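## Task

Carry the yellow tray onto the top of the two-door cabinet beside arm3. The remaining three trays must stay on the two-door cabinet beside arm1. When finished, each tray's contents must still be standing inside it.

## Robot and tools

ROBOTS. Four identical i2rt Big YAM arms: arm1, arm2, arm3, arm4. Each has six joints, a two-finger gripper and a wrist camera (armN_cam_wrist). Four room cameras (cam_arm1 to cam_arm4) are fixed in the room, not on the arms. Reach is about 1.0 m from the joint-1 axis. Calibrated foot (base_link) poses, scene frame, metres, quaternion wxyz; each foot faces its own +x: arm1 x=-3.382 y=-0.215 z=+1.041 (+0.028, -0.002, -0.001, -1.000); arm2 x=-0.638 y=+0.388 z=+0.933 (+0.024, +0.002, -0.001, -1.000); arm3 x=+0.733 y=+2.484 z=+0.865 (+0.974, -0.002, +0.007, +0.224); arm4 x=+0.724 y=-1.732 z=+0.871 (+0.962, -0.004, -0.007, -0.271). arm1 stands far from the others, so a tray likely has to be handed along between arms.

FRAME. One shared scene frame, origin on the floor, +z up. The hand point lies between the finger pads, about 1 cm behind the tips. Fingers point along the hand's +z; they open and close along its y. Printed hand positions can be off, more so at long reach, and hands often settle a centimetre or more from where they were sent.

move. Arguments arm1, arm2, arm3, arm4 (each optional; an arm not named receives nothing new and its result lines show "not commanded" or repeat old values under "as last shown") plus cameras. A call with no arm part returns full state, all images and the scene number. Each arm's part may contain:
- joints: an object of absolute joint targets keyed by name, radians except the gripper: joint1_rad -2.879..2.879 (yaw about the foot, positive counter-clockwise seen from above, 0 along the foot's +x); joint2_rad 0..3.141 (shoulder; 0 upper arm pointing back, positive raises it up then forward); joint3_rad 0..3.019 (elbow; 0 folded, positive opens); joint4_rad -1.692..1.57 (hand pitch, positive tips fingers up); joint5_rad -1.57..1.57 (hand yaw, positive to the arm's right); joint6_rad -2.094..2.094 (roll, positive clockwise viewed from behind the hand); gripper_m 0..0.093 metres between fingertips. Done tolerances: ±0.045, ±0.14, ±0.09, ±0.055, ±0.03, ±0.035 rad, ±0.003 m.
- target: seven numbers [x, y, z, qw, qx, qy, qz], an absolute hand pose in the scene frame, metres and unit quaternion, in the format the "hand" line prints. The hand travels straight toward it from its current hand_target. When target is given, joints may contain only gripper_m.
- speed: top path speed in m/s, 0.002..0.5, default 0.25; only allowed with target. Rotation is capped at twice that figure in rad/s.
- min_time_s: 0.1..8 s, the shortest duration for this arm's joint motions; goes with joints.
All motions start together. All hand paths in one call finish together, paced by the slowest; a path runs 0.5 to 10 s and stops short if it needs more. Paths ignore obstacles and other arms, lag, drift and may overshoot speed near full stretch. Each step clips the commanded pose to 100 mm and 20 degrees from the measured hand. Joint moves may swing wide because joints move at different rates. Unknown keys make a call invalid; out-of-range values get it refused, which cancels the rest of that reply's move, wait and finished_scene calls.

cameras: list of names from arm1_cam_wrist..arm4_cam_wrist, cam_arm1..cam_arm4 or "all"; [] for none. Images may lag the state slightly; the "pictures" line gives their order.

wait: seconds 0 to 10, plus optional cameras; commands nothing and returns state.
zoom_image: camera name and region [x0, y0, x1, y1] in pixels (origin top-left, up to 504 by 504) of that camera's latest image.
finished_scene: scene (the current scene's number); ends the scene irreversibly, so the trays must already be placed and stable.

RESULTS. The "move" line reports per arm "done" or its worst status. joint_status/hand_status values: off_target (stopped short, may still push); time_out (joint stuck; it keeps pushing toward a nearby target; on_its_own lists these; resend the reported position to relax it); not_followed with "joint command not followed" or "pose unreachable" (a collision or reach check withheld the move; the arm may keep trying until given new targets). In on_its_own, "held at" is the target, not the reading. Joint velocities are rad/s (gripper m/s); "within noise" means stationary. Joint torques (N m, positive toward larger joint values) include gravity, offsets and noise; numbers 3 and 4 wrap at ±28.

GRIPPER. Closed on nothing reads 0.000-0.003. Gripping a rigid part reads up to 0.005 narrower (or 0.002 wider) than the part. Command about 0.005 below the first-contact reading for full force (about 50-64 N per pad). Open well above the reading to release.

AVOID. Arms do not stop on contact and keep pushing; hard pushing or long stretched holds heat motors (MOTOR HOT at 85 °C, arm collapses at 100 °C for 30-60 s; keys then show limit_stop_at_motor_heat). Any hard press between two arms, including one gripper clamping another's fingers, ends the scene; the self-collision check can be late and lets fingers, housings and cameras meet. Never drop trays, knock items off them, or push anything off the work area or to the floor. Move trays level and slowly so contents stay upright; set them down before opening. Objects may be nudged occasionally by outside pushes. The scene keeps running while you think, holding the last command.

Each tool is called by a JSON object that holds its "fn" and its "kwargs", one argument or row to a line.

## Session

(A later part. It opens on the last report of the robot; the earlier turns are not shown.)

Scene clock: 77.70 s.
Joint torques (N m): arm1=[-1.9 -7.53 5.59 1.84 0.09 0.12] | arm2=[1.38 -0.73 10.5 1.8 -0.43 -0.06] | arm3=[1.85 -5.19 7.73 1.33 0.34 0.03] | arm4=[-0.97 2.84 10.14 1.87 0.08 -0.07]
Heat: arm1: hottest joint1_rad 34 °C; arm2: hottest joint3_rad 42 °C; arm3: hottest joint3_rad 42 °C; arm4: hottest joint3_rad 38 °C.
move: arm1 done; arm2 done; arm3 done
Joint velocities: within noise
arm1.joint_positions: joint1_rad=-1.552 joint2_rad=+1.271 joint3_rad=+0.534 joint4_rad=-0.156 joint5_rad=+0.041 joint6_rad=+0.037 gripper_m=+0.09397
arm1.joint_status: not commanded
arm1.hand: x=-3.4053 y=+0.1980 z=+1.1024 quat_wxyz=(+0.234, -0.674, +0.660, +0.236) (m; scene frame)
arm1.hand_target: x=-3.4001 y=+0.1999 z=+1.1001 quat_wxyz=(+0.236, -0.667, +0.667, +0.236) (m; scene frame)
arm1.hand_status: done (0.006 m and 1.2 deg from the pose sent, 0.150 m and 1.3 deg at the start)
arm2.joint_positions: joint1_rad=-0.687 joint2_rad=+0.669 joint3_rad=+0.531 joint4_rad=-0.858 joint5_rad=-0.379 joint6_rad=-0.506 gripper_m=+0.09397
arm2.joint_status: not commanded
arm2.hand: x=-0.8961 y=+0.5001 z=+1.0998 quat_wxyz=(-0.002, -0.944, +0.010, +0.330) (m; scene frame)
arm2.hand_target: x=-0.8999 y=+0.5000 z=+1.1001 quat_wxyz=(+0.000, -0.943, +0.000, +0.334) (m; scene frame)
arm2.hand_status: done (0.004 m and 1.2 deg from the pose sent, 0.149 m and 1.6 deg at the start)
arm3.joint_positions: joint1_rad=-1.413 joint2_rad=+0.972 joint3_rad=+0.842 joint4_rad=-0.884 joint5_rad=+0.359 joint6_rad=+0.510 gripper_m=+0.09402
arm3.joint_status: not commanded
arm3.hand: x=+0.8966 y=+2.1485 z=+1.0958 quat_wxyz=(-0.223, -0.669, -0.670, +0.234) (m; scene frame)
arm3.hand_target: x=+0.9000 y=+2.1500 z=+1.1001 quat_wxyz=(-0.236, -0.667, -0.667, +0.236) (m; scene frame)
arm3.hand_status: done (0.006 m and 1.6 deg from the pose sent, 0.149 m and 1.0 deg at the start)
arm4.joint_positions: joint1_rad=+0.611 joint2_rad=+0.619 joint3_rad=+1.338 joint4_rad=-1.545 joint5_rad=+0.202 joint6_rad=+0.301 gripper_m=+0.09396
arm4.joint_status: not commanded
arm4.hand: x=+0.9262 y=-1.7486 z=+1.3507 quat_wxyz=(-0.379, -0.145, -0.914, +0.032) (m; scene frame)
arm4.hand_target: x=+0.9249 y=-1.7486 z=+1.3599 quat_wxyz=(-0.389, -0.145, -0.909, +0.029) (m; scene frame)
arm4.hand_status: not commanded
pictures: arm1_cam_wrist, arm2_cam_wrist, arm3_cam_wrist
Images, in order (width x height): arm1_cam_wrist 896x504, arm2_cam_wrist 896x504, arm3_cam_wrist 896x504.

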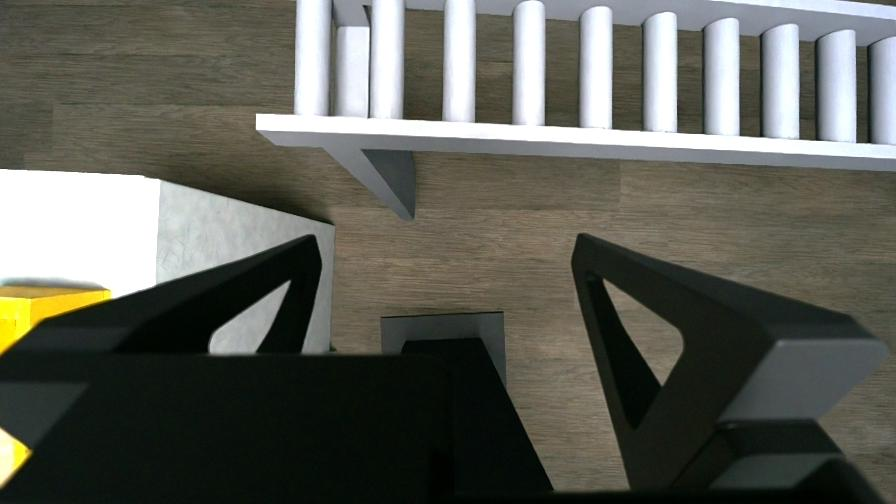

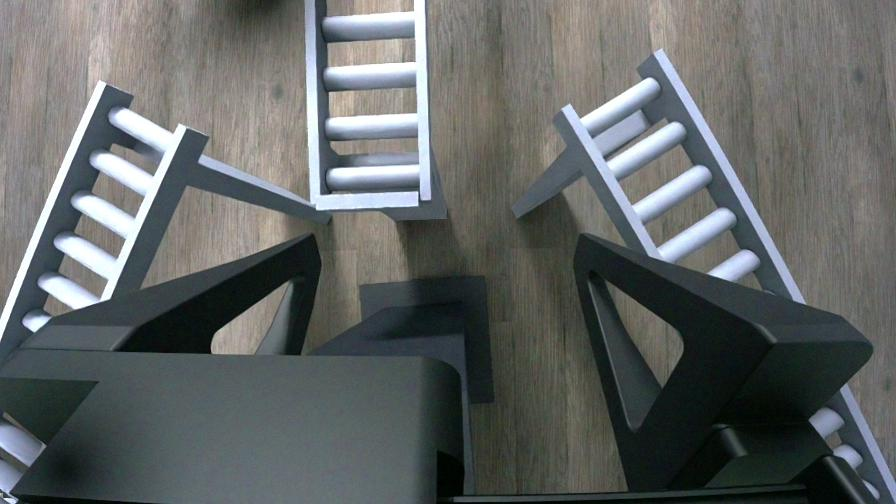

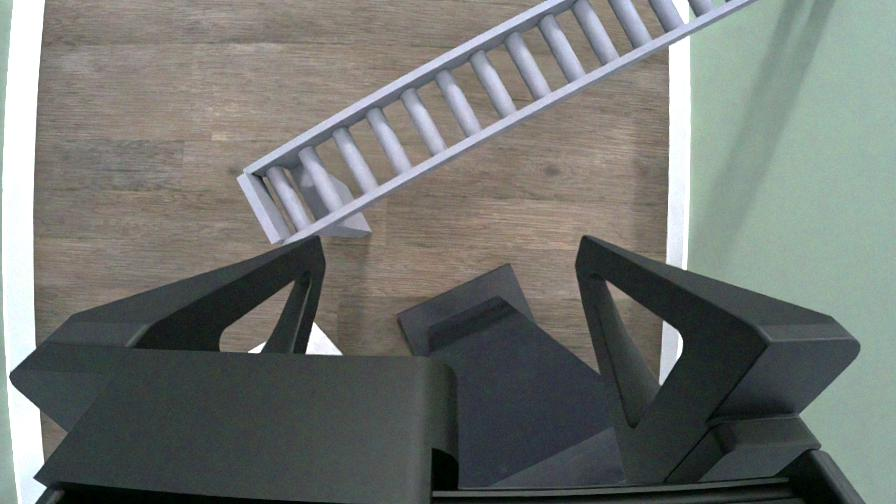

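{"fn": "move", "kwargs": {
  "arm1": {"joints":{"joint1_rad":-0.5,"joint6_rad":1.0,"gripper_m":0.07}}
}}

{"fn": "move", "kwargs": {
  "arm1": {"target":[-3.816,0.045,0.98,0,0.7071,-0.7071,0]},
  "cameras": ["arm1_cam_wrist","cam_arm1"]
}}

{"fn": "zoom_image", "kwargs": {
  "camera": "cam_arm1",
  "region": [200, 60, 500, 300]
}}

Scene clock: 110.30 s.
Joint torques (N m): arm1=[-0.03 -7.36 5.56 1.72 0.12 0.15] | arm2=[1.32 -0.5 10.5 1.83 -0.43 -0.05] | arm3=[2.02 -5.13 7.82 1.35 0.34 0.05] | arm4=[-0.5 3.25 10.06 1.92 0.05 -0.15]
Heat: arm1: hottest joint1_rad 34 °C; arm2: hottest joint3_rad 45 °C; arm3: hottest joint3_rad 43 °C; arm4: hottest joint3_rad 39 °C.
move: arm1 done
Joint velocities: within noise
arm1.joint_positions: joint1_rad=-0.511 joint2_rad=+1.271 joint3_rad=+0.534 joint4_rad=-0.153 joint5_rad=+0.043 joint6_rad=+0.989 gripper_m=+0.07015
arm1.joint_status: all done
arm1.hand: x=-3.7500 y=-0.0255 z=+1.1048 quat_wxyz=(-0.071, -0.702, +0.629, +0.328) (m; scene frame)
arm1.hand_target: x=-3.7531 y=-0.0292 z=+1.1020 quat_wxyz=(-0.074, -0.702, +0.628, +0.327) (m; scene frame)
arm1.hand_status: not commanded
arm2, arm4: as last shown
arm3.joint_positions: joint1_rad=-1.413 joint2_rad=+0.972 joint3_rad=+0.841 joint4_rad=-0.884 joint5_rad=+0.359 joint6_rad=+0.510 gripper_m=+0.09402
arm3.joint_status: not commanded
arm3.hand: x=+0.8966 y=+2.1486 z=+1.0956 quat_wxyz=(-0.223, -0.669, -0.670, +0.234) (m; scene frame)
arm3.hand_target: x=+0.9000 y=+2.1501 z=+1.0999 quat_wxyz=(-0.236, -0.667, -0.667, +0.236) (m; scene frame)
arm3.hand_status: not commanded
pictures: none

Scene clock: 112.60 s.
Joint torques (N m): arm1=[-1.67 -17.49 6.94 -0.36 -0.03 0.16] | arm2=[1.26 -0.38 10.45 1.81 -0.43 -0.07] | arm3=[1.73 -5.19 7.77 1.43 0.35 0.04] | arm4=[-1.03 3.19 10.04 1.91 0.07 -0.09]
Heat: arm1: hottest joint1_rad 34 °C; arm2: hottest joint3_rad 45 °C; arm3: hottest joint3_rad 43 °C; arm4: hottest joint3_rad 40 °C.
move: arm1 off_target
Joint velocities: within noise
arm1.joint_positions: joint1_rad=-0.582 joint2_rad=+1.958 joint3_rad=+1.164 joint4_rad=-0.793 joint5_rad=+0.007 joint6_rad=+1.022 gripper_m=+0.07015
arm1.joint_status: not commanded
arm1.hand: x=-3.8068 y=+0.0336 z=+0.9772 quat_wxyz=(+0.003, -0.715, +0.699, -0.006) (m; scene frame)
arm1.hand_target: x=-3.8157 y=+0.0448 z=+0.9801 quat_wxyz=(+0.000, -0.707, +0.707, +0.000) (m; scene frame)
arm1.hand_status: off_target (0.015 m and 1.5 deg from the pose sent, 0.158 m and 39.7 deg at the start)
arm2, arm3, arm4: as last shown
pictures: arm1_cam_wrist, cam_arm1
Images, in order (width x height): arm1_cam_wrist 896x504, cam_arm1 896x504.

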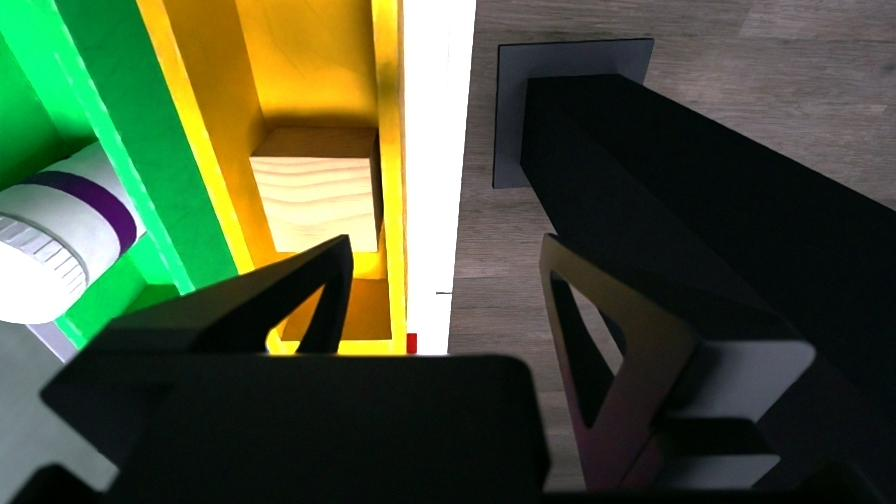

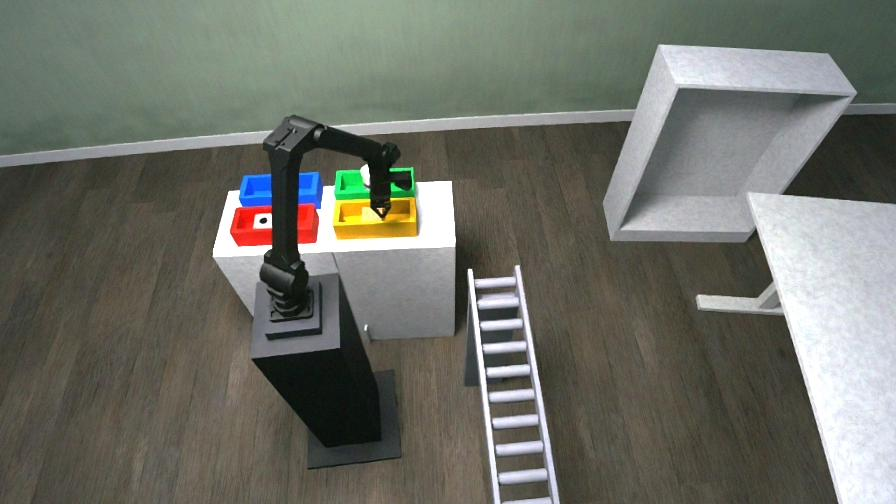

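Scaled by 1.680 from the camera's 896x504 image, which has a finer 1280x720 frame.

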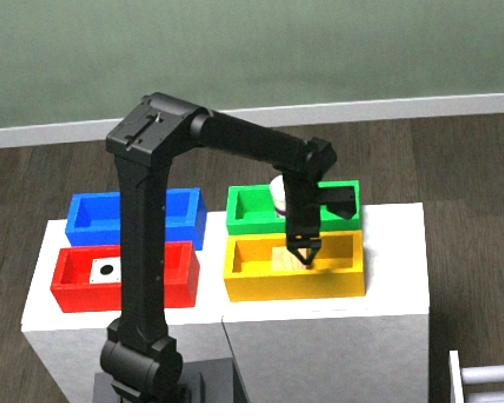

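{"fn": "move", "kwargs": {
  "arm1": {"target":[-3.845,0.063,0.895,0,0.7071,-0.7071,0]},
  "cameras": ["arm1_cam_wrist"]
}}

{"fn": "zoom_image", "kwargs": {
  "camera": "arm1_cam_wrist",
  "region": [200, 0, 700, 350]
}}

Scene clock: 120.97 s.
Joint torques (N m): arm1=[-1.96 -19.9 5.79 0.25 -0.03 0.13] | arm2=[1.03 -0.38 10.51 1.78 -0.43 -0.06] | arm3=[1.73 -5.07 7.82 1.37 0.34 0.04] | arm4=[-1.03 3.6 10.07 2.11 0.04 -0.07]
Heat: arm1: hottest joint1_rad 34 °C; arm2: hottest joint3_rad 45 °C; arm3: hottest joint3_rad 43 °C; arm4: hottest joint3_rad 40 °C.
move: arm1 off_target
Joint velocities: within noise
arm1.joint_positions: joint1_rad=-0.584 joint2_rad=+2.193 joint3_rad=+1.280 joint4_rad=-0.692 joint5_rad=+0.007 joint6_rad=+1.022 gripper_m=+0.07015
arm1.joint_status: not commanded
arm1.hand: x=-3.8335 y=+0.0494 z=+0.8903 quat_wxyz=(+0.005, -0.714, +0.699, -0.015) (m; scene frame)
arm1.hand_target: x=-3.8446 y=+0.0628 z=+0.8954 quat_wxyz=(+0.000, -0.707, +0.707, +0.000) (m; scene frame)
arm1.hand_status: off_target (0.018 m and 2.2 deg from the pose sent, 0.095 m and 1.5 deg at the start)
arm2, arm3, arm4: as last shown
pictures: arm1_cam_wrist
Images, in order (width x height): arm1_cam_wrist 896x504.

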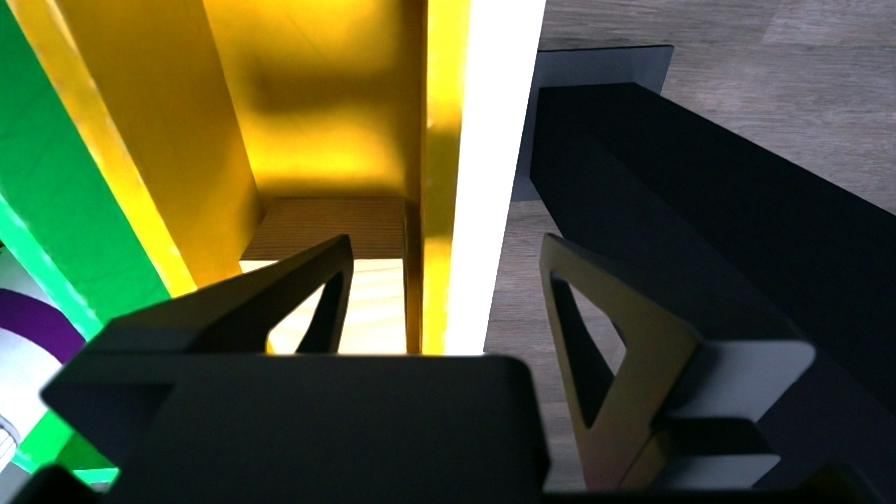

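Scaled by 1.008 from the camera's 896x504 image, which has a finer 1280x720 frame.

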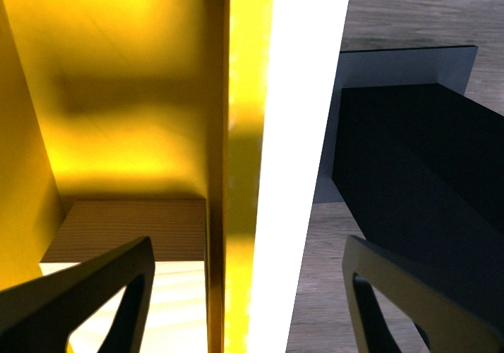

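{"fn": "move", "kwargs": {
  "arm1": {"target":[-3.845,0.058,0.828,0,0.7071,-0.7071,0],"speed":0.12},
  "cameras": ["arm1_cam_wrist","cam_arm1"]
}}

{"fn": "zoom_image", "kwargs": {
  "camera": "cam_arm1",
  "region": [300, 130, 460, 270]
}}

Scene clock: 127.07 s.
Joint torques (N m): arm1=[-1.26 -20.25 5.03 0.31 -0.05 0.16] | arm2=[1.14 -0.62 10.5 1.81 -0.43 -0.06] | arm3=[1.61 -5.13 7.82 1.31 0.35 0.03] | arm4=[-0.73 3.6 10.02 1.99 0 -0.13]
Heat: arm1: hottest joint1_rad 34 °C; arm2: hottest joint3_rad 45 °C; arm3: hottest joint3_rad 43 °C; arm4: hottest joint3_rad 40 °C.
move: arm1 off_target
Joint velocities: within noise
arm1.joint_positions: joint1_rad=-0.584 joint2_rad=+2.325 joint3_rad=+1.302 joint4_rad=-0.574 joint5_rad=+0.007 joint6_rad=+1.028 gripper_m=+0.07015
arm1.joint_status: not commanded
arm1.hand: x=-3.8343 y=+0.0496 z=+0.8281 quat_wxyz=(+0.004, -0.713, +0.702, -0.011) (m; scene frame)
arm1.hand_target: x=-3.8448 y=+0.0579 z=+0.8284 quat_wxyz=(+0.000, -0.707, +0.707, +0.000) (m; scene frame)
arm1.hand_status: off_target (0.014 m and 1.6 deg from the pose sent, 0.064 m and 2.2 deg at the start)
arm2, arm3, arm4: as last shown
pictures: arm1_cam_wrist, cam_arm1
Images, in order (width x height): arm1_cam_wrist 896x504, cam_arm1 896x504.

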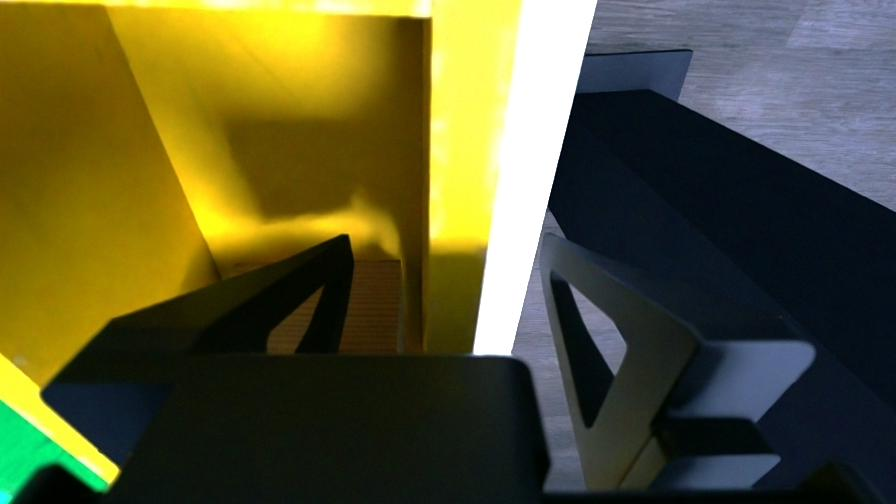

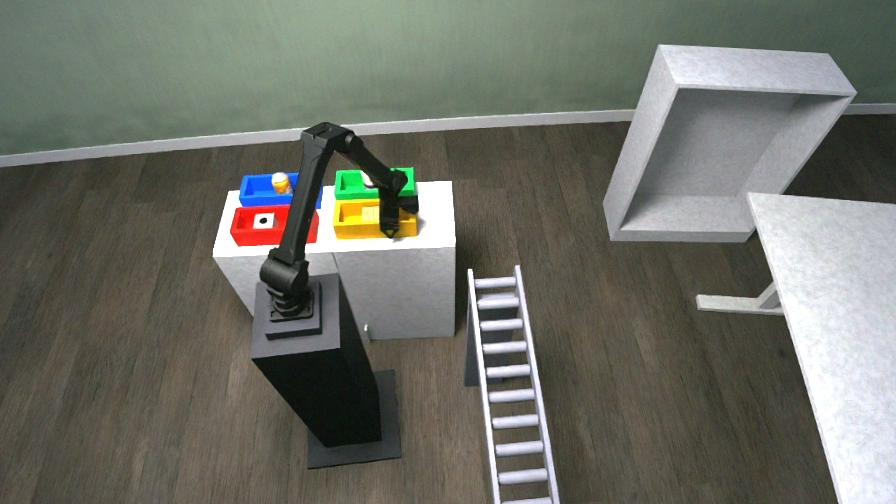

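Scaled by 3.150 from the camera's 896x504 image, which has a finer 1280x720 frame.

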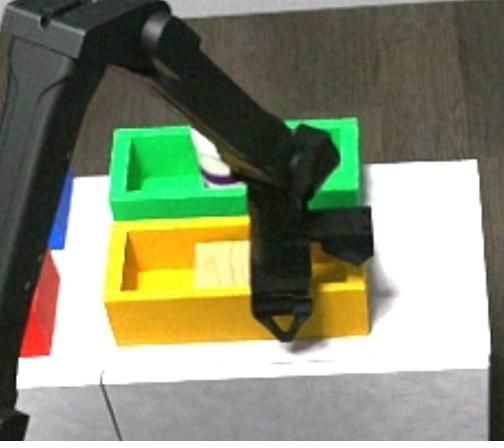

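{"fn": "move", "kwargs": {
  "arm1": {"joints":{"gripper_m":0.004}}
}}

{"fn": "move", "kwargs": {
  "arm1": {"target":[-3.838,0.052,0.93,0,0.7071,-0.7071,0],"speed":0.12},
  "cameras": ["arm1_cam_wrist","cam_arm1"]
}}

{"fn": "zoom_image", "kwargs": {
  "camera": "cam_arm1",
  "region": [300, 130, 460, 270]
}}

Scene clock: 130.53 s.
Joint torques (N m): arm1=[-1.08 -20.19 4.59 0.1 0.48 0.11] | arm2=[1.14 -0.56 10.56 1.84 -0.43 -0.06] | arm3=[1.67 -5.07 7.73 1.35 0.35 0.04] | arm4=[-0.26 3.19 10.09 1.92 0.06 -0.06]
Heat: arm1: hottest joint1_rad 34 °C; arm2: hottest joint3_rad 45 °C; arm3: hottest joint3_rad 43 °C; arm4: hottest joint3_rad 40 °C.
move: arm1 off_target
Joint velocities: within noise
arm1.joint_positions: joint1_rad=-0.584 joint2_rad=+2.322 joint3_rad=+1.308 joint4_rad=-0.569 joint5_rad=-0.005 joint6_rad=+1.032 gripper_m=+0.01126
arm1.joint_status: gripper_m off_target (ended at +0.01129, target +0.00400)
arm1.hand: x=-3.8405 y=+0.0509 z=+0.8310 quat_wxyz=(-0.003, -0.711, +0.703, -0.005) (m; scene frame)
arm1.hand_target: x=-3.8448 y=+0.0579 z=+0.8283 quat_wxyz=(+0.000, -0.707, +0.707, +0.000) (m; scene frame)
arm1.hand_status: not commanded
arm2, arm3, arm4: as last shown
pictures: none

Scene clock: 132.20 s.
Joint torques (N m): arm1=[-1.08 -23.47 4.3 -0.44 -0.26 0.12] | arm2=[1.2 -0.38 10.52 1.83 -0.43 -0.07] | arm3=[1.9 -5.42 7.79 1.42 0.35 0.05] | arm4=[-0.5 3.31 10.19 1.88 0.04 -0.08]
Heat: arm1: hottest joint1_rad 34 °C; arm2: hottest joint3_rad 45 °C; arm3: hottest joint3_rad 43 °C; arm4: hottest joint3_rad 40 °C.
move: arm1 off_target
Joint velocities: within noise
arm1.joint_positions: joint1_rad=-0.584 joint2_rad=+2.145 joint3_rad=+1.260 joint4_rad=-0.722 joint5_rad=+0.012 joint6_rad=+1.036 gripper_m=+0.01126
arm1.joint_status: not commanded
arm1.hand: x=-3.8289 y=+0.0479 z=+0.9104 quat_wxyz=(+0.008, -0.710, +0.704, -0.015) (m; scene frame)
arm1.hand_target: x=-3.8379 y=+0.0519 z=+0.9296 quat_wxyz=(+0.000, -0.707, +0.707, +0.000) (m; scene frame)
arm1.hand_status: off_target (0.022 m and 2.0 deg from the pose sent, 0.099 m and 1.0 deg at the start)
arm2, arm3, arm4: as last shown
pictures: arm1_cam_wrist, cam_arm1
Images, in order (width x height): arm1_cam_wrist 896x504, cam_arm1 896x504.

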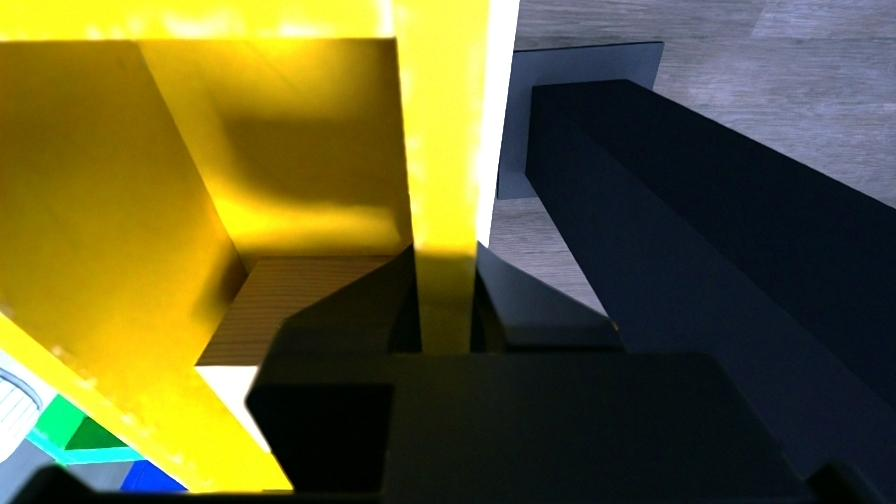

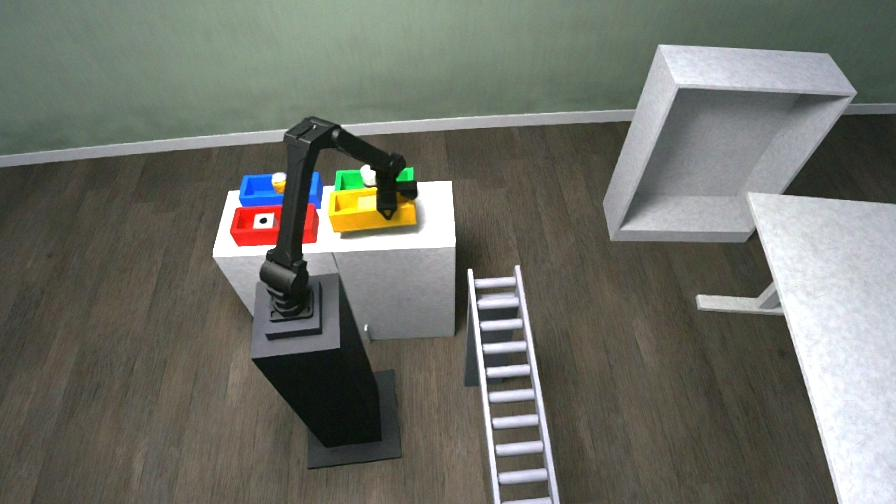

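Scaled by 3.150 from the camera's 896x504 image, which has a finer 1280x720 frame.

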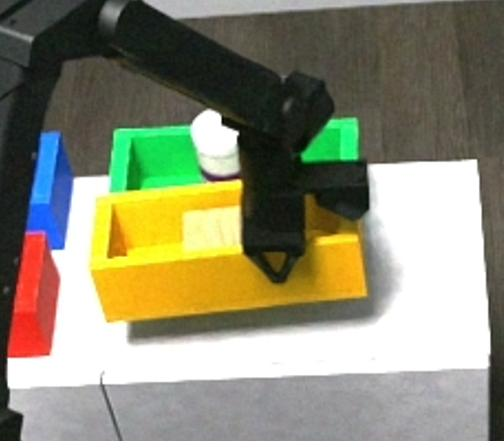

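{"fn": "move", "kwargs": {
  "arm1": {"target":[-3.81,0.05,1.05,0,0.7071,-0.7071,0],"speed":0.2}
}}

{"fn": "move", "kwargs": {
  "arm1": {"joints":{"joint1_rad":-1.5,"joint6_rad":1.57},"min_time_s":2.5}
}}

{"fn": "move", "kwargs": {
  "arm1": {"target":[-3.33,0.365,1.0,0,0,-1,0],"speed":0.2},
  "cameras": ["arm1_cam_wrist","cam_arm1"]
}}

{"fn": "zoom_image", "kwargs": {
  "camera": "cam_arm1",
  "region": [300, 130, 600, 370]
}}

Scene clock: 137.97 s.
Joint torques (N m): arm1=[-1.73 -20.07 6.09 -0.46 -0.28 -0.07] | arm2=[0.97 -0.38 10.45 1.83 -0.42 -0.05] | arm3=[1.85 -5.25 7.75 1.36 0.35 0.03] | arm4=[-0.97 3.66 9.98 1.91 0.09 -0.05]
Heat: arm1: hottest joint1_rad 34 °C; arm2: hottest joint3_rad 45 °C; arm3: hottest joint3_rad 43 °C; arm4: hottest joint3_rad 40 °C.
move: arm1 off_target
Joint velocities: within noise
arm1.joint_positions: joint1_rad=-0.596 joint2_rad=+1.876 joint3_rad=+1.220 joint4_rad=-0.951 joint5_rad=+0.013 joint6_rad=+1.033 gripper_m=+0.01126
arm1.joint_status: not commanded
arm1.hand: x=-3.8047 y=+0.0419 z=+1.0323 quat_wxyz=(+0.008, -0.706, +0.708, -0.015) (m; scene frame)
arm1.hand_target: x=-3.8098 y=+0.0500 z=+1.0499 quat_wxyz=(+0.000, -0.707, +0.707, +0.000) (m; scene frame)
arm1.hand_status: off_target (0.020 m and 2.0 deg from the pose sent, 0.141 m and 2.0 deg at the start)
arm2, arm3, arm4: as last shown
pictures: none

Scene clock: 141.07 s.
Joint torques (N m): arm1=[-0.85 -20.72 6.11 -0.4 -0.32 0.12] | arm2=[1.08 -0.21 10.52 1.85 -0.43 -0.05] | arm3=[1.73 -5.13 7.82 1.35 0.34 0.03] | arm4=[-0.79 3.37 9.95 1.91 0.03 -0.09]
Heat: arm1: hottest joint1_rad 34 °C; arm2: hottest joint3_rad 45 °C; arm3: hottest joint3_rad 43 °C; arm4: hottest joint3_rad 40 °C.
move: arm1 done
Joint velocities: within noise
arm1.joint_positions: joint1_rad=-1.501 joint2_rad=+1.876 joint3_rad=+1.220 joint4_rad=-0.954 joint5_rad=+0.014 joint6_rad=+1.562 gripper_m=+0.01126
arm1.joint_status: all done
arm1.hand: x=-3.4412 y=+0.2753 z=+1.0303 quat_wxyz=(+0.006, -0.067, +0.998, -0.020) (m; scene frame)
arm1.hand_target: x=-3.4447 y=+0.2843 z=+1.0478 quat_wxyz=(+0.000, -0.064, +0.998, -0.002) (m; scene frame)
arm1.hand_status: not commanded
arm2.joint_positions: joint1_rad=-0.687 joint2_rad=+0.669 joint3_rad=+0.531 joint4_rad=-0.858 joint5_rad=-0.379 joint6_rad=-0.506 gripper_m=+0.09397
arm2.joint_status: not commanded
arm2.hand: x=-0.8961 y=+0.5001 z=+1.0998 quat_wxyz=(-0.002, -0.944, +0.010, +0.330) (m; scene frame)
arm2.hand_target: x=-0.8999 y=+0.5000 z=+1.1001 quat_wxyz=(+0.000, -0.943, +0.000, +0.334) (m; scene frame)
arm2.hand_status: not commanded
arm3: as last shown
arm4.joint_positions: joint1_rad=+0.611 joint2_rad=+0.619 joint3_rad=+1.338 joint4_rad=-1.545 joint5_rad=+0.202 joint6_rad=+0.301 gripper_m=+0.09396
arm4.joint_status: not commanded
arm4.hand: x=+0.9262 y=-1.7486 z=+1.3507 quat_wxyz=(-0.379, -0.145, -0.914, +0.032) (m; scene frame)
arm4.hand_target: x=+0.9249 y=-1.7486 z=+1.3599 quat_wxyz=(-0.389, -0.145, -0.909, +0.029) (m; scene frame)
arm4.hand_status: not commanded
pictures: none

Scene clock: 142.60 s.
Joint torques (N m): arm1=[-1.2 -22.71 9.13 -0.43 -0.38 -0.02] | arm2=[1.32 -0.62 10.52 1.88 -0.43 -0.06] | arm3=[1.73 -5.13 7.83 1.36 0.35 0.04] | arm4=[-0.97 2.9 9.81 1.92 0.07 -0.06]
Heat: arm1: hottest joint1_rad 34 °C; arm2: hottest joint3_rad 45 °C; arm3: hottest joint3_rad 43 °C; arm4: hottest joint3_rad 40 °C.
move: arm1 off_target
Joint velocities: within noise
arm1.joint_positions: joint1_rad=-1.712 joint2_rad=+2.097 joint3_rad=+1.414 joint4_rad=-0.955 joint5_rad=+0.015 joint6_rad=+1.497 gripper_m=+0.01126
arm1.joint_status: not commanded
arm1.hand: x=-3.3328 y=+0.3336 z=+0.9749 quat_wxyz=(+0.003, +0.005, +0.999, -0.035) (m; scene frame)
arm1.hand_target: x=-3.3302 y=+0.3633 z=+1.0010 quat_wxyz=(+0.000, +0.000, +1.000, +0.000) (m; scene frame)
arm1.hand_status: off_target (0.040 m and 4.1 deg from the pose sent, 0.146 m and 8.1 deg at the start)
arm2, arm4: as last shown
arm3.joint_positions: joint1_rad=-1.413 joint2_rad=+0.972 joint3_rad=+0.841 joint4_rad=-0.884 joint5_rad=+0.359 joint6_rad=+0.510 gripper_m=+0.09402
arm3.joint_status: not commanded
arm3.hand: x=+0.8966 y=+2.1486 z=+1.0956 quat_wxyz=(-0.223, -0.669, -0.670, +0.234) (m; scene frame)
arm3.hand_target: x=+0.9000 y=+2.1501 z=+1.0999 quat_wxyz=(-0.236, -0.667, -0.667, +0.236) (m; scene frame)
arm3.hand_status: not commanded
pictures: arm1_cam_wrist, cam_arm1
Images, in order (width x height): arm1_cam_wrist 896x504, cam_arm1 896x504.

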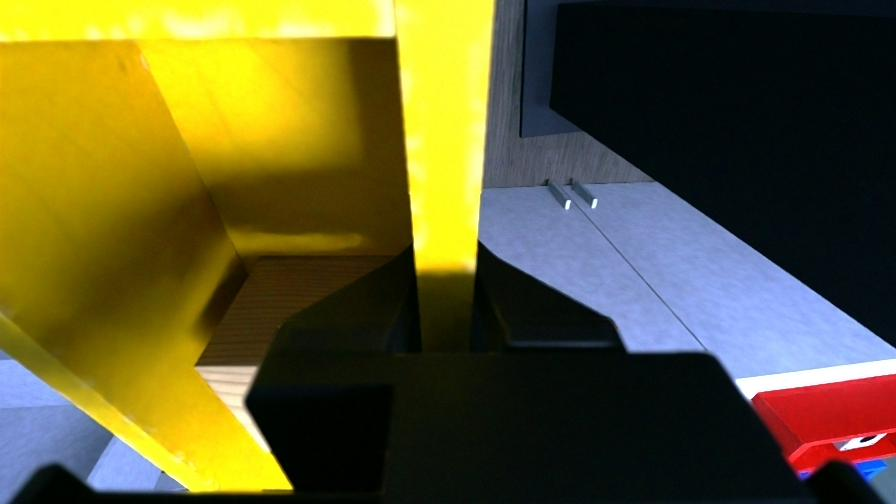

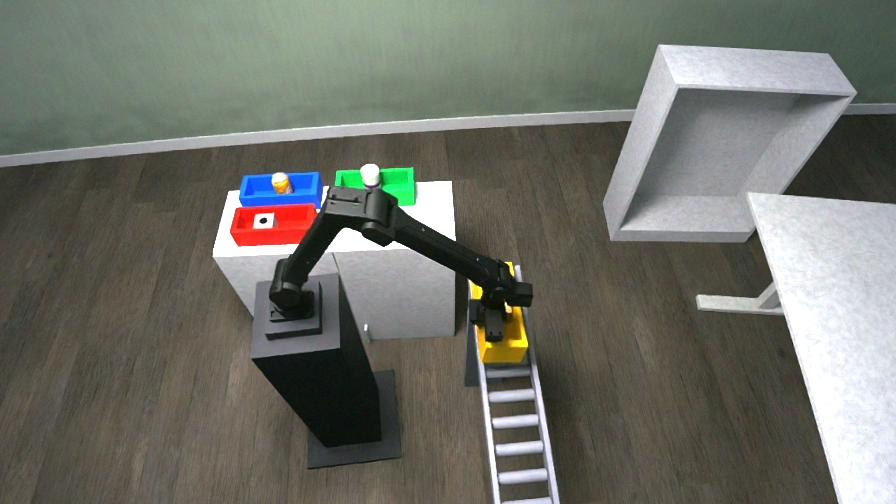

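Scaled by 1.680 from the camera's 896x504 image, which has a finer 1280x720 frame.

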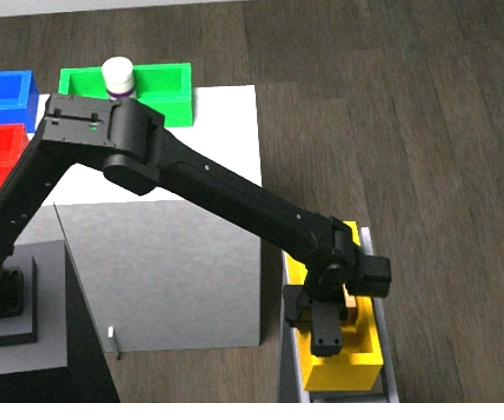

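{"fn": "move", "kwargs": {
  "arm1": {"target":[-3.33,0.379,0.945,0,0,1,0.035],"speed":0.1},
  "cameras": ["arm1_cam_wrist","cam_arm1"]
}}

{"fn": "zoom_image", "kwargs": {
  "camera": "cam_arm1",
  "region": [440, 230, 580, 390]
}}

Scene clock: 147.63 s.
Joint torques (N m): arm1=[-0.67 -22.24 6.9 0.77 -0.27 0.03] | arm2=[1.2 -0.38 10.52 1.84 -0.43 -0.06] | arm3=[1.9 -5.07 7.79 1.39 0.34 0.01] | arm4=[-0.91 3.49 9.96 1.73 0.04 -0.06]
Heat: arm1: hottest joint1_rad 34 °C; arm2: hottest joint3_rad 45 °C; arm3: hottest joint3_rad 43 °C; arm4: hottest joint3_rad 40 °C.
move: arm1 off_target
Joint velocities: within noise
arm1.joint_positions: joint1_rad=-1.719 joint2_rad=+2.170 joint3_rad=+1.414 joint4_rad=-0.796 joint5_rad=+0.006 joint6_rad=+1.485 gripper_m=+0.01126
arm1.joint_status: not commanded
arm1.hand: x=-3.3285 y=+0.3567 z=+0.9342 quat_wxyz=(+0.002, +0.003, +1.000, +0.008) (m; scene frame)
arm1.hand_target: x=-3.3300 y=+0.3784 z=+0.9458 quat_wxyz=(+0.000, +0.000, +0.999, +0.035) (m; scene frame)
arm1.hand_status: off_target (0.025 m and 3.1 deg from the pose sent, 0.054 m and 8.0 deg at the start)
arm2, arm3, arm4: as last shown
pictures: arm1_cam_wrist, cam_arm1
Images, in order (width x height): arm1_cam_wrist 896x504, cam_arm1 896x504.

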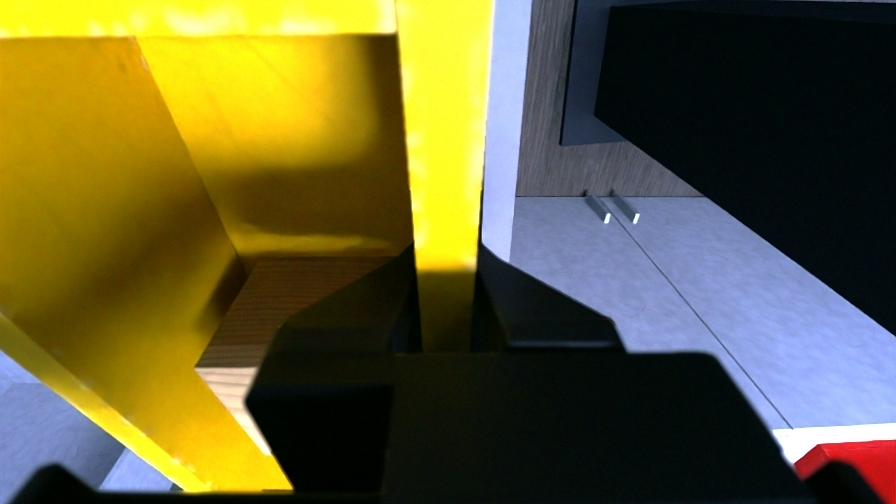

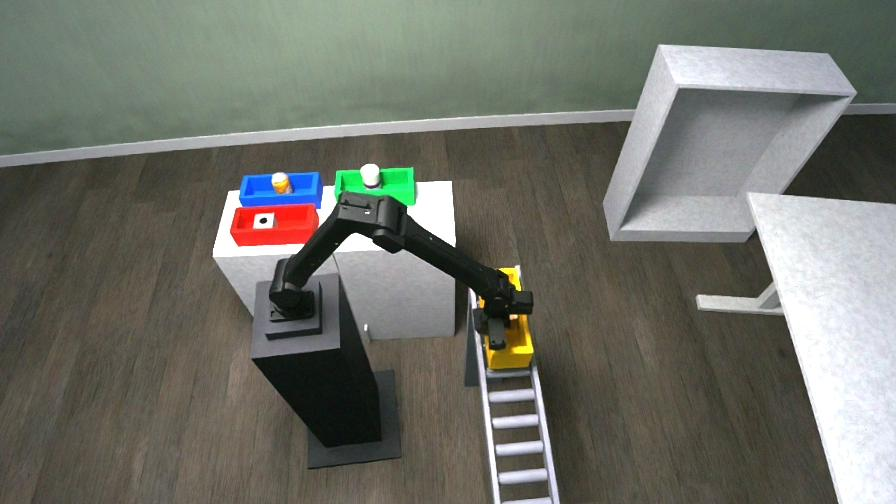

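Scaled by 3.150 from the camera's 896x504 image, which has a finer 1280x720 frame.

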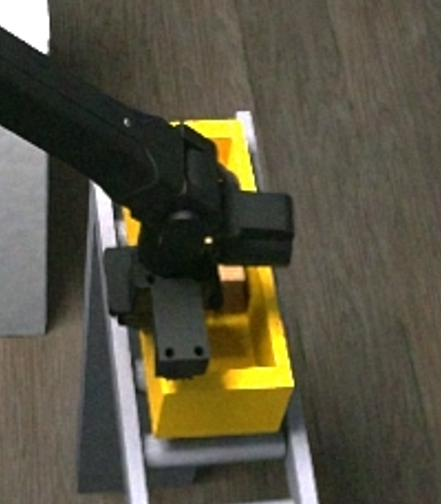

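{"fn": "move", "kwargs": {
  "arm1": {"target":[-3.33,0.376,0.91,0,0,1,0.042],"speed":0.1},
  "cameras": ["cam_arm1"]
}}

{"fn": "zoom_image", "kwargs": {
  "camera": "cam_arm1",
  "region": [440, 230, 580, 390]
}}

Scene clock: 152.03 s.
Joint torques (N m): arm1=[-1.08 -21.77 5.08 0.87 0.31 0.09] | arm2=[1.26 -0.21 10.54 1.81 -0.42 -0.05] | arm3=[1.79 -5.07 7.77 1.36 0.35 0.04] | arm4=[-1.2 2.96 9.95 1.8 0.1 -0.08]
Heat: arm1: hottest joint1_rad 34 °C; arm2: hottest joint3_rad 45 °C; arm3: hottest joint3_rad 43 °C; arm4: hottest joint3_rad 40 °C.
move: arm1 done
Joint velocities: within noise
arm1.joint_positions: joint1_rad=-1.721 joint2_rad=+2.215 joint3_rad=+1.414 joint4_rad=-0.706 joint5_rad=-0.008 joint6_rad=+1.473 gripper_m=+0.01126
arm1.joint_status: not commanded
arm1.hand: x=-3.3289 y=+0.3678 z=+0.9098 quat_wxyz=(-0.003, -0.002, +1.000, +0.031) (m; scene frame)
arm1.hand_target: x=-3.3300 y=+0.3759 z=+0.9102 quat_wxyz=(+0.000, +0.000, +0.999, +0.042) (m; scene frame)
arm1.hand_status: done (0.008 m and 1.3 deg from the pose sent, 0.031 m and 3.9 deg at the start)
arm2, arm3, arm4: as last shown
pictures: cam_arm1
Images, in order (width x height): cam_arm1 896x504.

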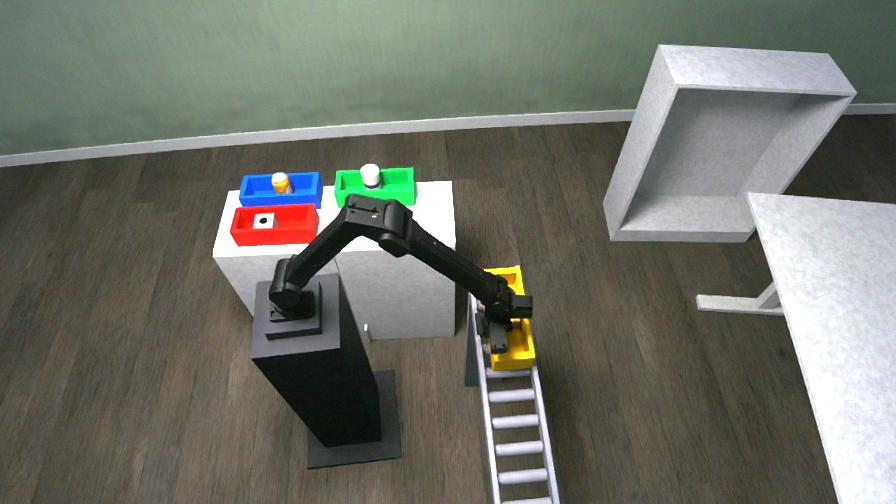

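Scaled by 3.150 from the camera's 896x504 image, which has a finer 1280x720 frame.

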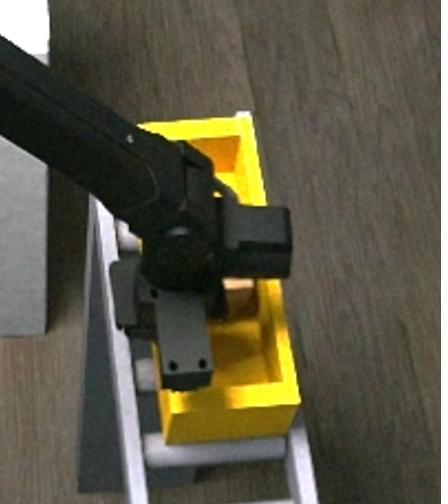

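{"fn": "move", "kwargs": {
  "arm1": {"target":[-3.33,0.36,0.925,0,0,1,0.04],"speed":0.1}
}}

{"fn": "move", "kwargs": {
  "arm1": {"target":[-3.33,0.359,0.896,0,0,1,0.036],"speed":0.06},
  "cameras": ["cam_arm1"]
}}

{"fn": "zoom_image", "kwargs": {
  "camera": "cam_arm1",
  "region": [440, 230, 580, 390]
}}

Scene clock: 156.17 s.
Joint torques (N m): arm1=[-0.79 -24.41 3.93 0.18 0.24 0] | arm2=[1.14 -0.38 10.45 1.81 -0.43 -0.06] | arm3=[1.9 -5.07 7.79 1.33 0.34 0.04] | arm4=[-0.62 3.31 10.1 1.98 0.05 -0.07]
Heat: arm1: hottest joint1_rad 34 °C; arm2: hottest joint3_rad 45 °C; arm3: hottest joint3_rad 44 °C; arm4: hottest joint3_rad 40 °C.
move: arm1 off_target
Joint velocities: within noise
arm1.joint_positions: joint1_rad=-1.721 joint2_rad=+2.197 joint3_rad=+1.372 joint4_rad=-0.692 joint5_rad=-0.007 joint6_rad=+1.485 gripper_m=+0.01126
arm1.joint_status: not commanded
arm1.hand: x=-3.3299 y=+0.3542 z=+0.9088 quat_wxyz=(-0.003, +0.004, +1.000, +0.026) (m; scene frame)
arm1.hand_target: x=-3.3301 y=+0.3599 z=+0.9248 quat_wxyz=(+0.000, +0.000, +0.999, +0.040) (m; scene frame)
arm1.hand_status: off_target (0.017 m and 1.7 deg from the pose sent, 0.017 m and 1.1 deg at the start)
arm2, arm3, arm4: as last shown
pictures: none

Scene clock: 157.17 s.
Joint torques (N m): arm1=[-0.73 -19.78 4.46 1.36 0.28 0.07] | arm2=[1.08 -0.44 10.48 1.84 -0.42 -0.04] | arm3=[1.73 -5.25 7.75 1.37 0.34 0.04] | arm4=[-0.73 3.78 10.11 1.98 0.05 -0.09]
Heat: arm1: hottest joint1_rad 34 °C; arm2: hottest joint3_rad 45 °C; arm3: hottest joint3_rad 44 °C; arm4: hottest joint3_rad 40 °C.
move: arm1 off_target
Joint velocities: within noise
arm1.joint_positions: joint1_rad=-1.721 joint2_rad=+2.199 joint3_rad=+1.371 joint4_rad=-0.678 joint5_rad=-0.007 joint6_rad=+1.479 gripper_m=+0.01126
arm1.joint_status: not commanded
arm1.hand: x=-3.3297 y=+0.3562 z=+0.9074 quat_wxyz=(-0.002, +0.001, +0.999, +0.032) (m; scene frame)
arm1.hand_target: x=-3.3301 y=+0.3586 z=+0.8962 quat_wxyz=(+0.000, +0.000, +0.999, +0.036) (m; scene frame)
arm1.hand_status: off_target (0.012 m and 0.6 deg from the pose sent, 0.014 m and 1.2 deg at the start)
arm2, arm3, arm4: as last shown
pictures: cam_arm1
Images, in order (width x height): cam_arm1 896x504.

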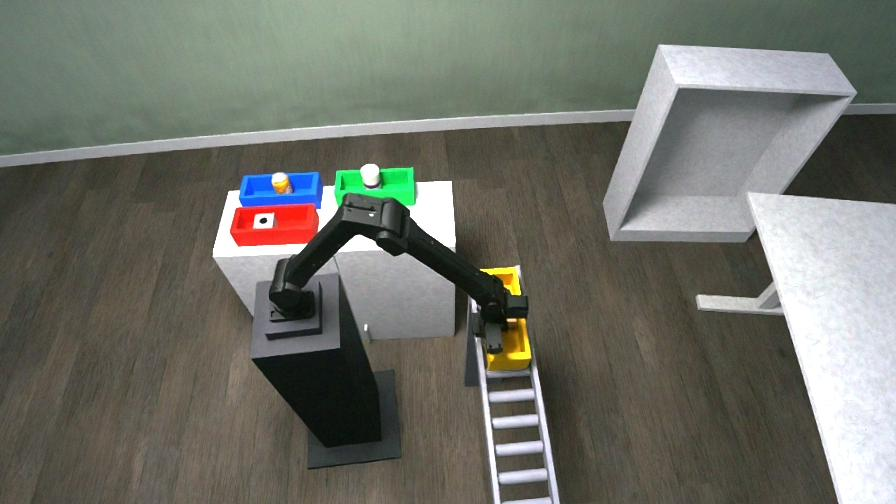

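Scaled by 3.150 from the camera's 896x504 image, which has a finer 1280x720 frame.

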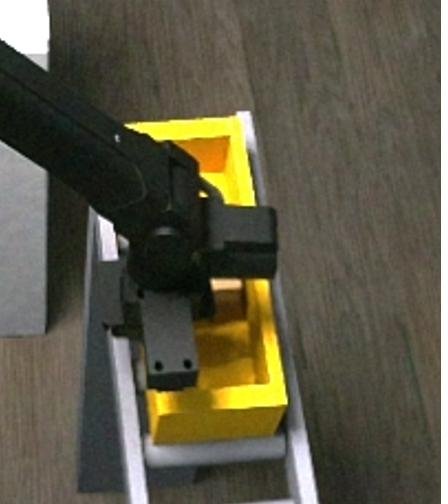

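{"fn": "move", "kwargs": {
  "arm1": {"target":[-3.33,0.357,0.885,0,0,1,0.036],"speed":0.06},
  "cameras": ["cam_arm1","arm1_cam_wrist"]
}}

{"fn": "zoom_image", "kwargs": {
  "camera": "cam_arm1",
  "region": [440, 230, 580, 390]
}}

Scene clock: 160.47 s.
Joint torques (N m): arm1=[-0.79 -18.37 4.25 1.99 0.25 0.05] | arm2=[1.14 -0.32 10.54 1.84 -0.44 -0.06] | arm3=[1.61 -5.42 7.73 1.36 0.35 0.04] | arm4=[-0.15 3.31 9.98 1.78 0.04 -0.1]
Heat: arm1: hottest joint1_rad 34 °C; arm2: hottest joint3_rad 45 °C; arm3: hottest joint3_rad 44 °C; arm4: hottest joint3_rad 41 °C.
move: arm1 off_target
Joint velocities: within noise
arm1.joint_positions: joint1_rad=-1.721 joint2_rad=+2.199 joint3_rad=+1.367 joint4_rad=-0.671 joint5_rad=-0.007 joint6_rad=+1.479 gripper_m=+0.01126
arm1.joint_status: not commanded
arm1.hand: x=-3.3298 y=+0.3558 z=+0.9063 quat_wxyz=(-0.002, +0.001, +0.999, +0.033) (m; scene frame)
arm1.hand_target: x=-3.3301 y=+0.3561 z=+0.8857 quat_wxyz=(+0.000, +0.000, +0.999, +0.036) (m; scene frame)
arm1.hand_status: off_target (0.021 m and 0.5 deg from the pose sent, 0.023 m and 0.6 deg at the start)
arm2, arm3, arm4: as last shown
pictures: arm1_cam_wrist, cam_arm1
Images, in order (width x height): arm1_cam_wrist 896x504, cam_arm1 896x504.

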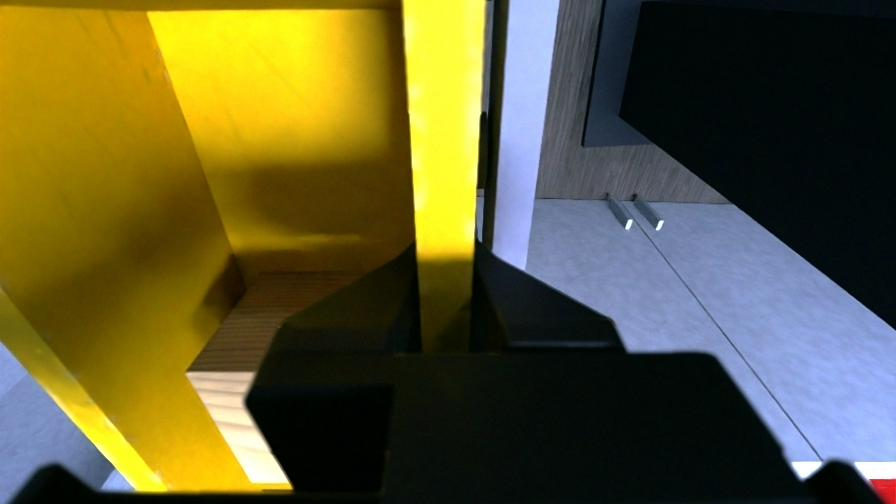

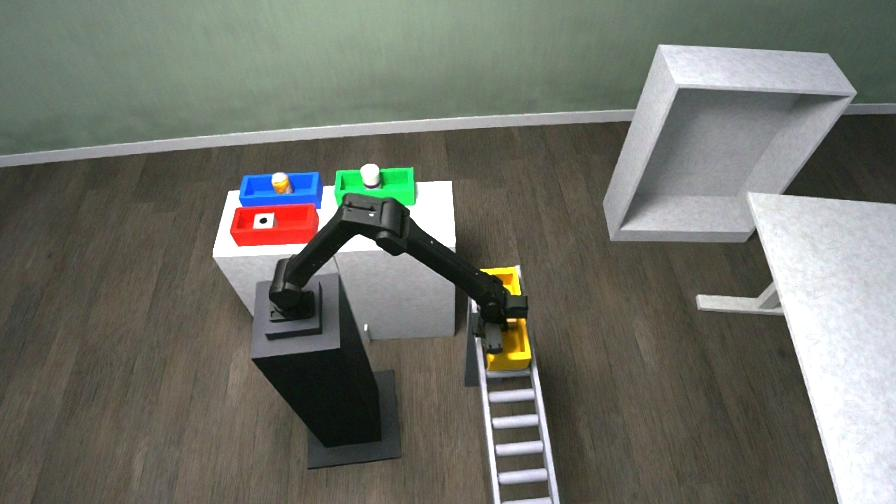

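Scaled by 3.150 from the camera's 896x504 image, which has a finer 1280x720 frame.

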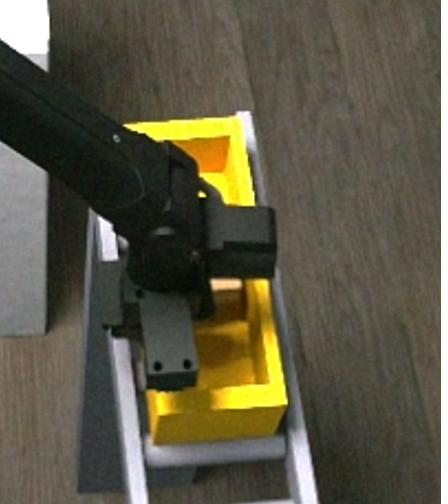

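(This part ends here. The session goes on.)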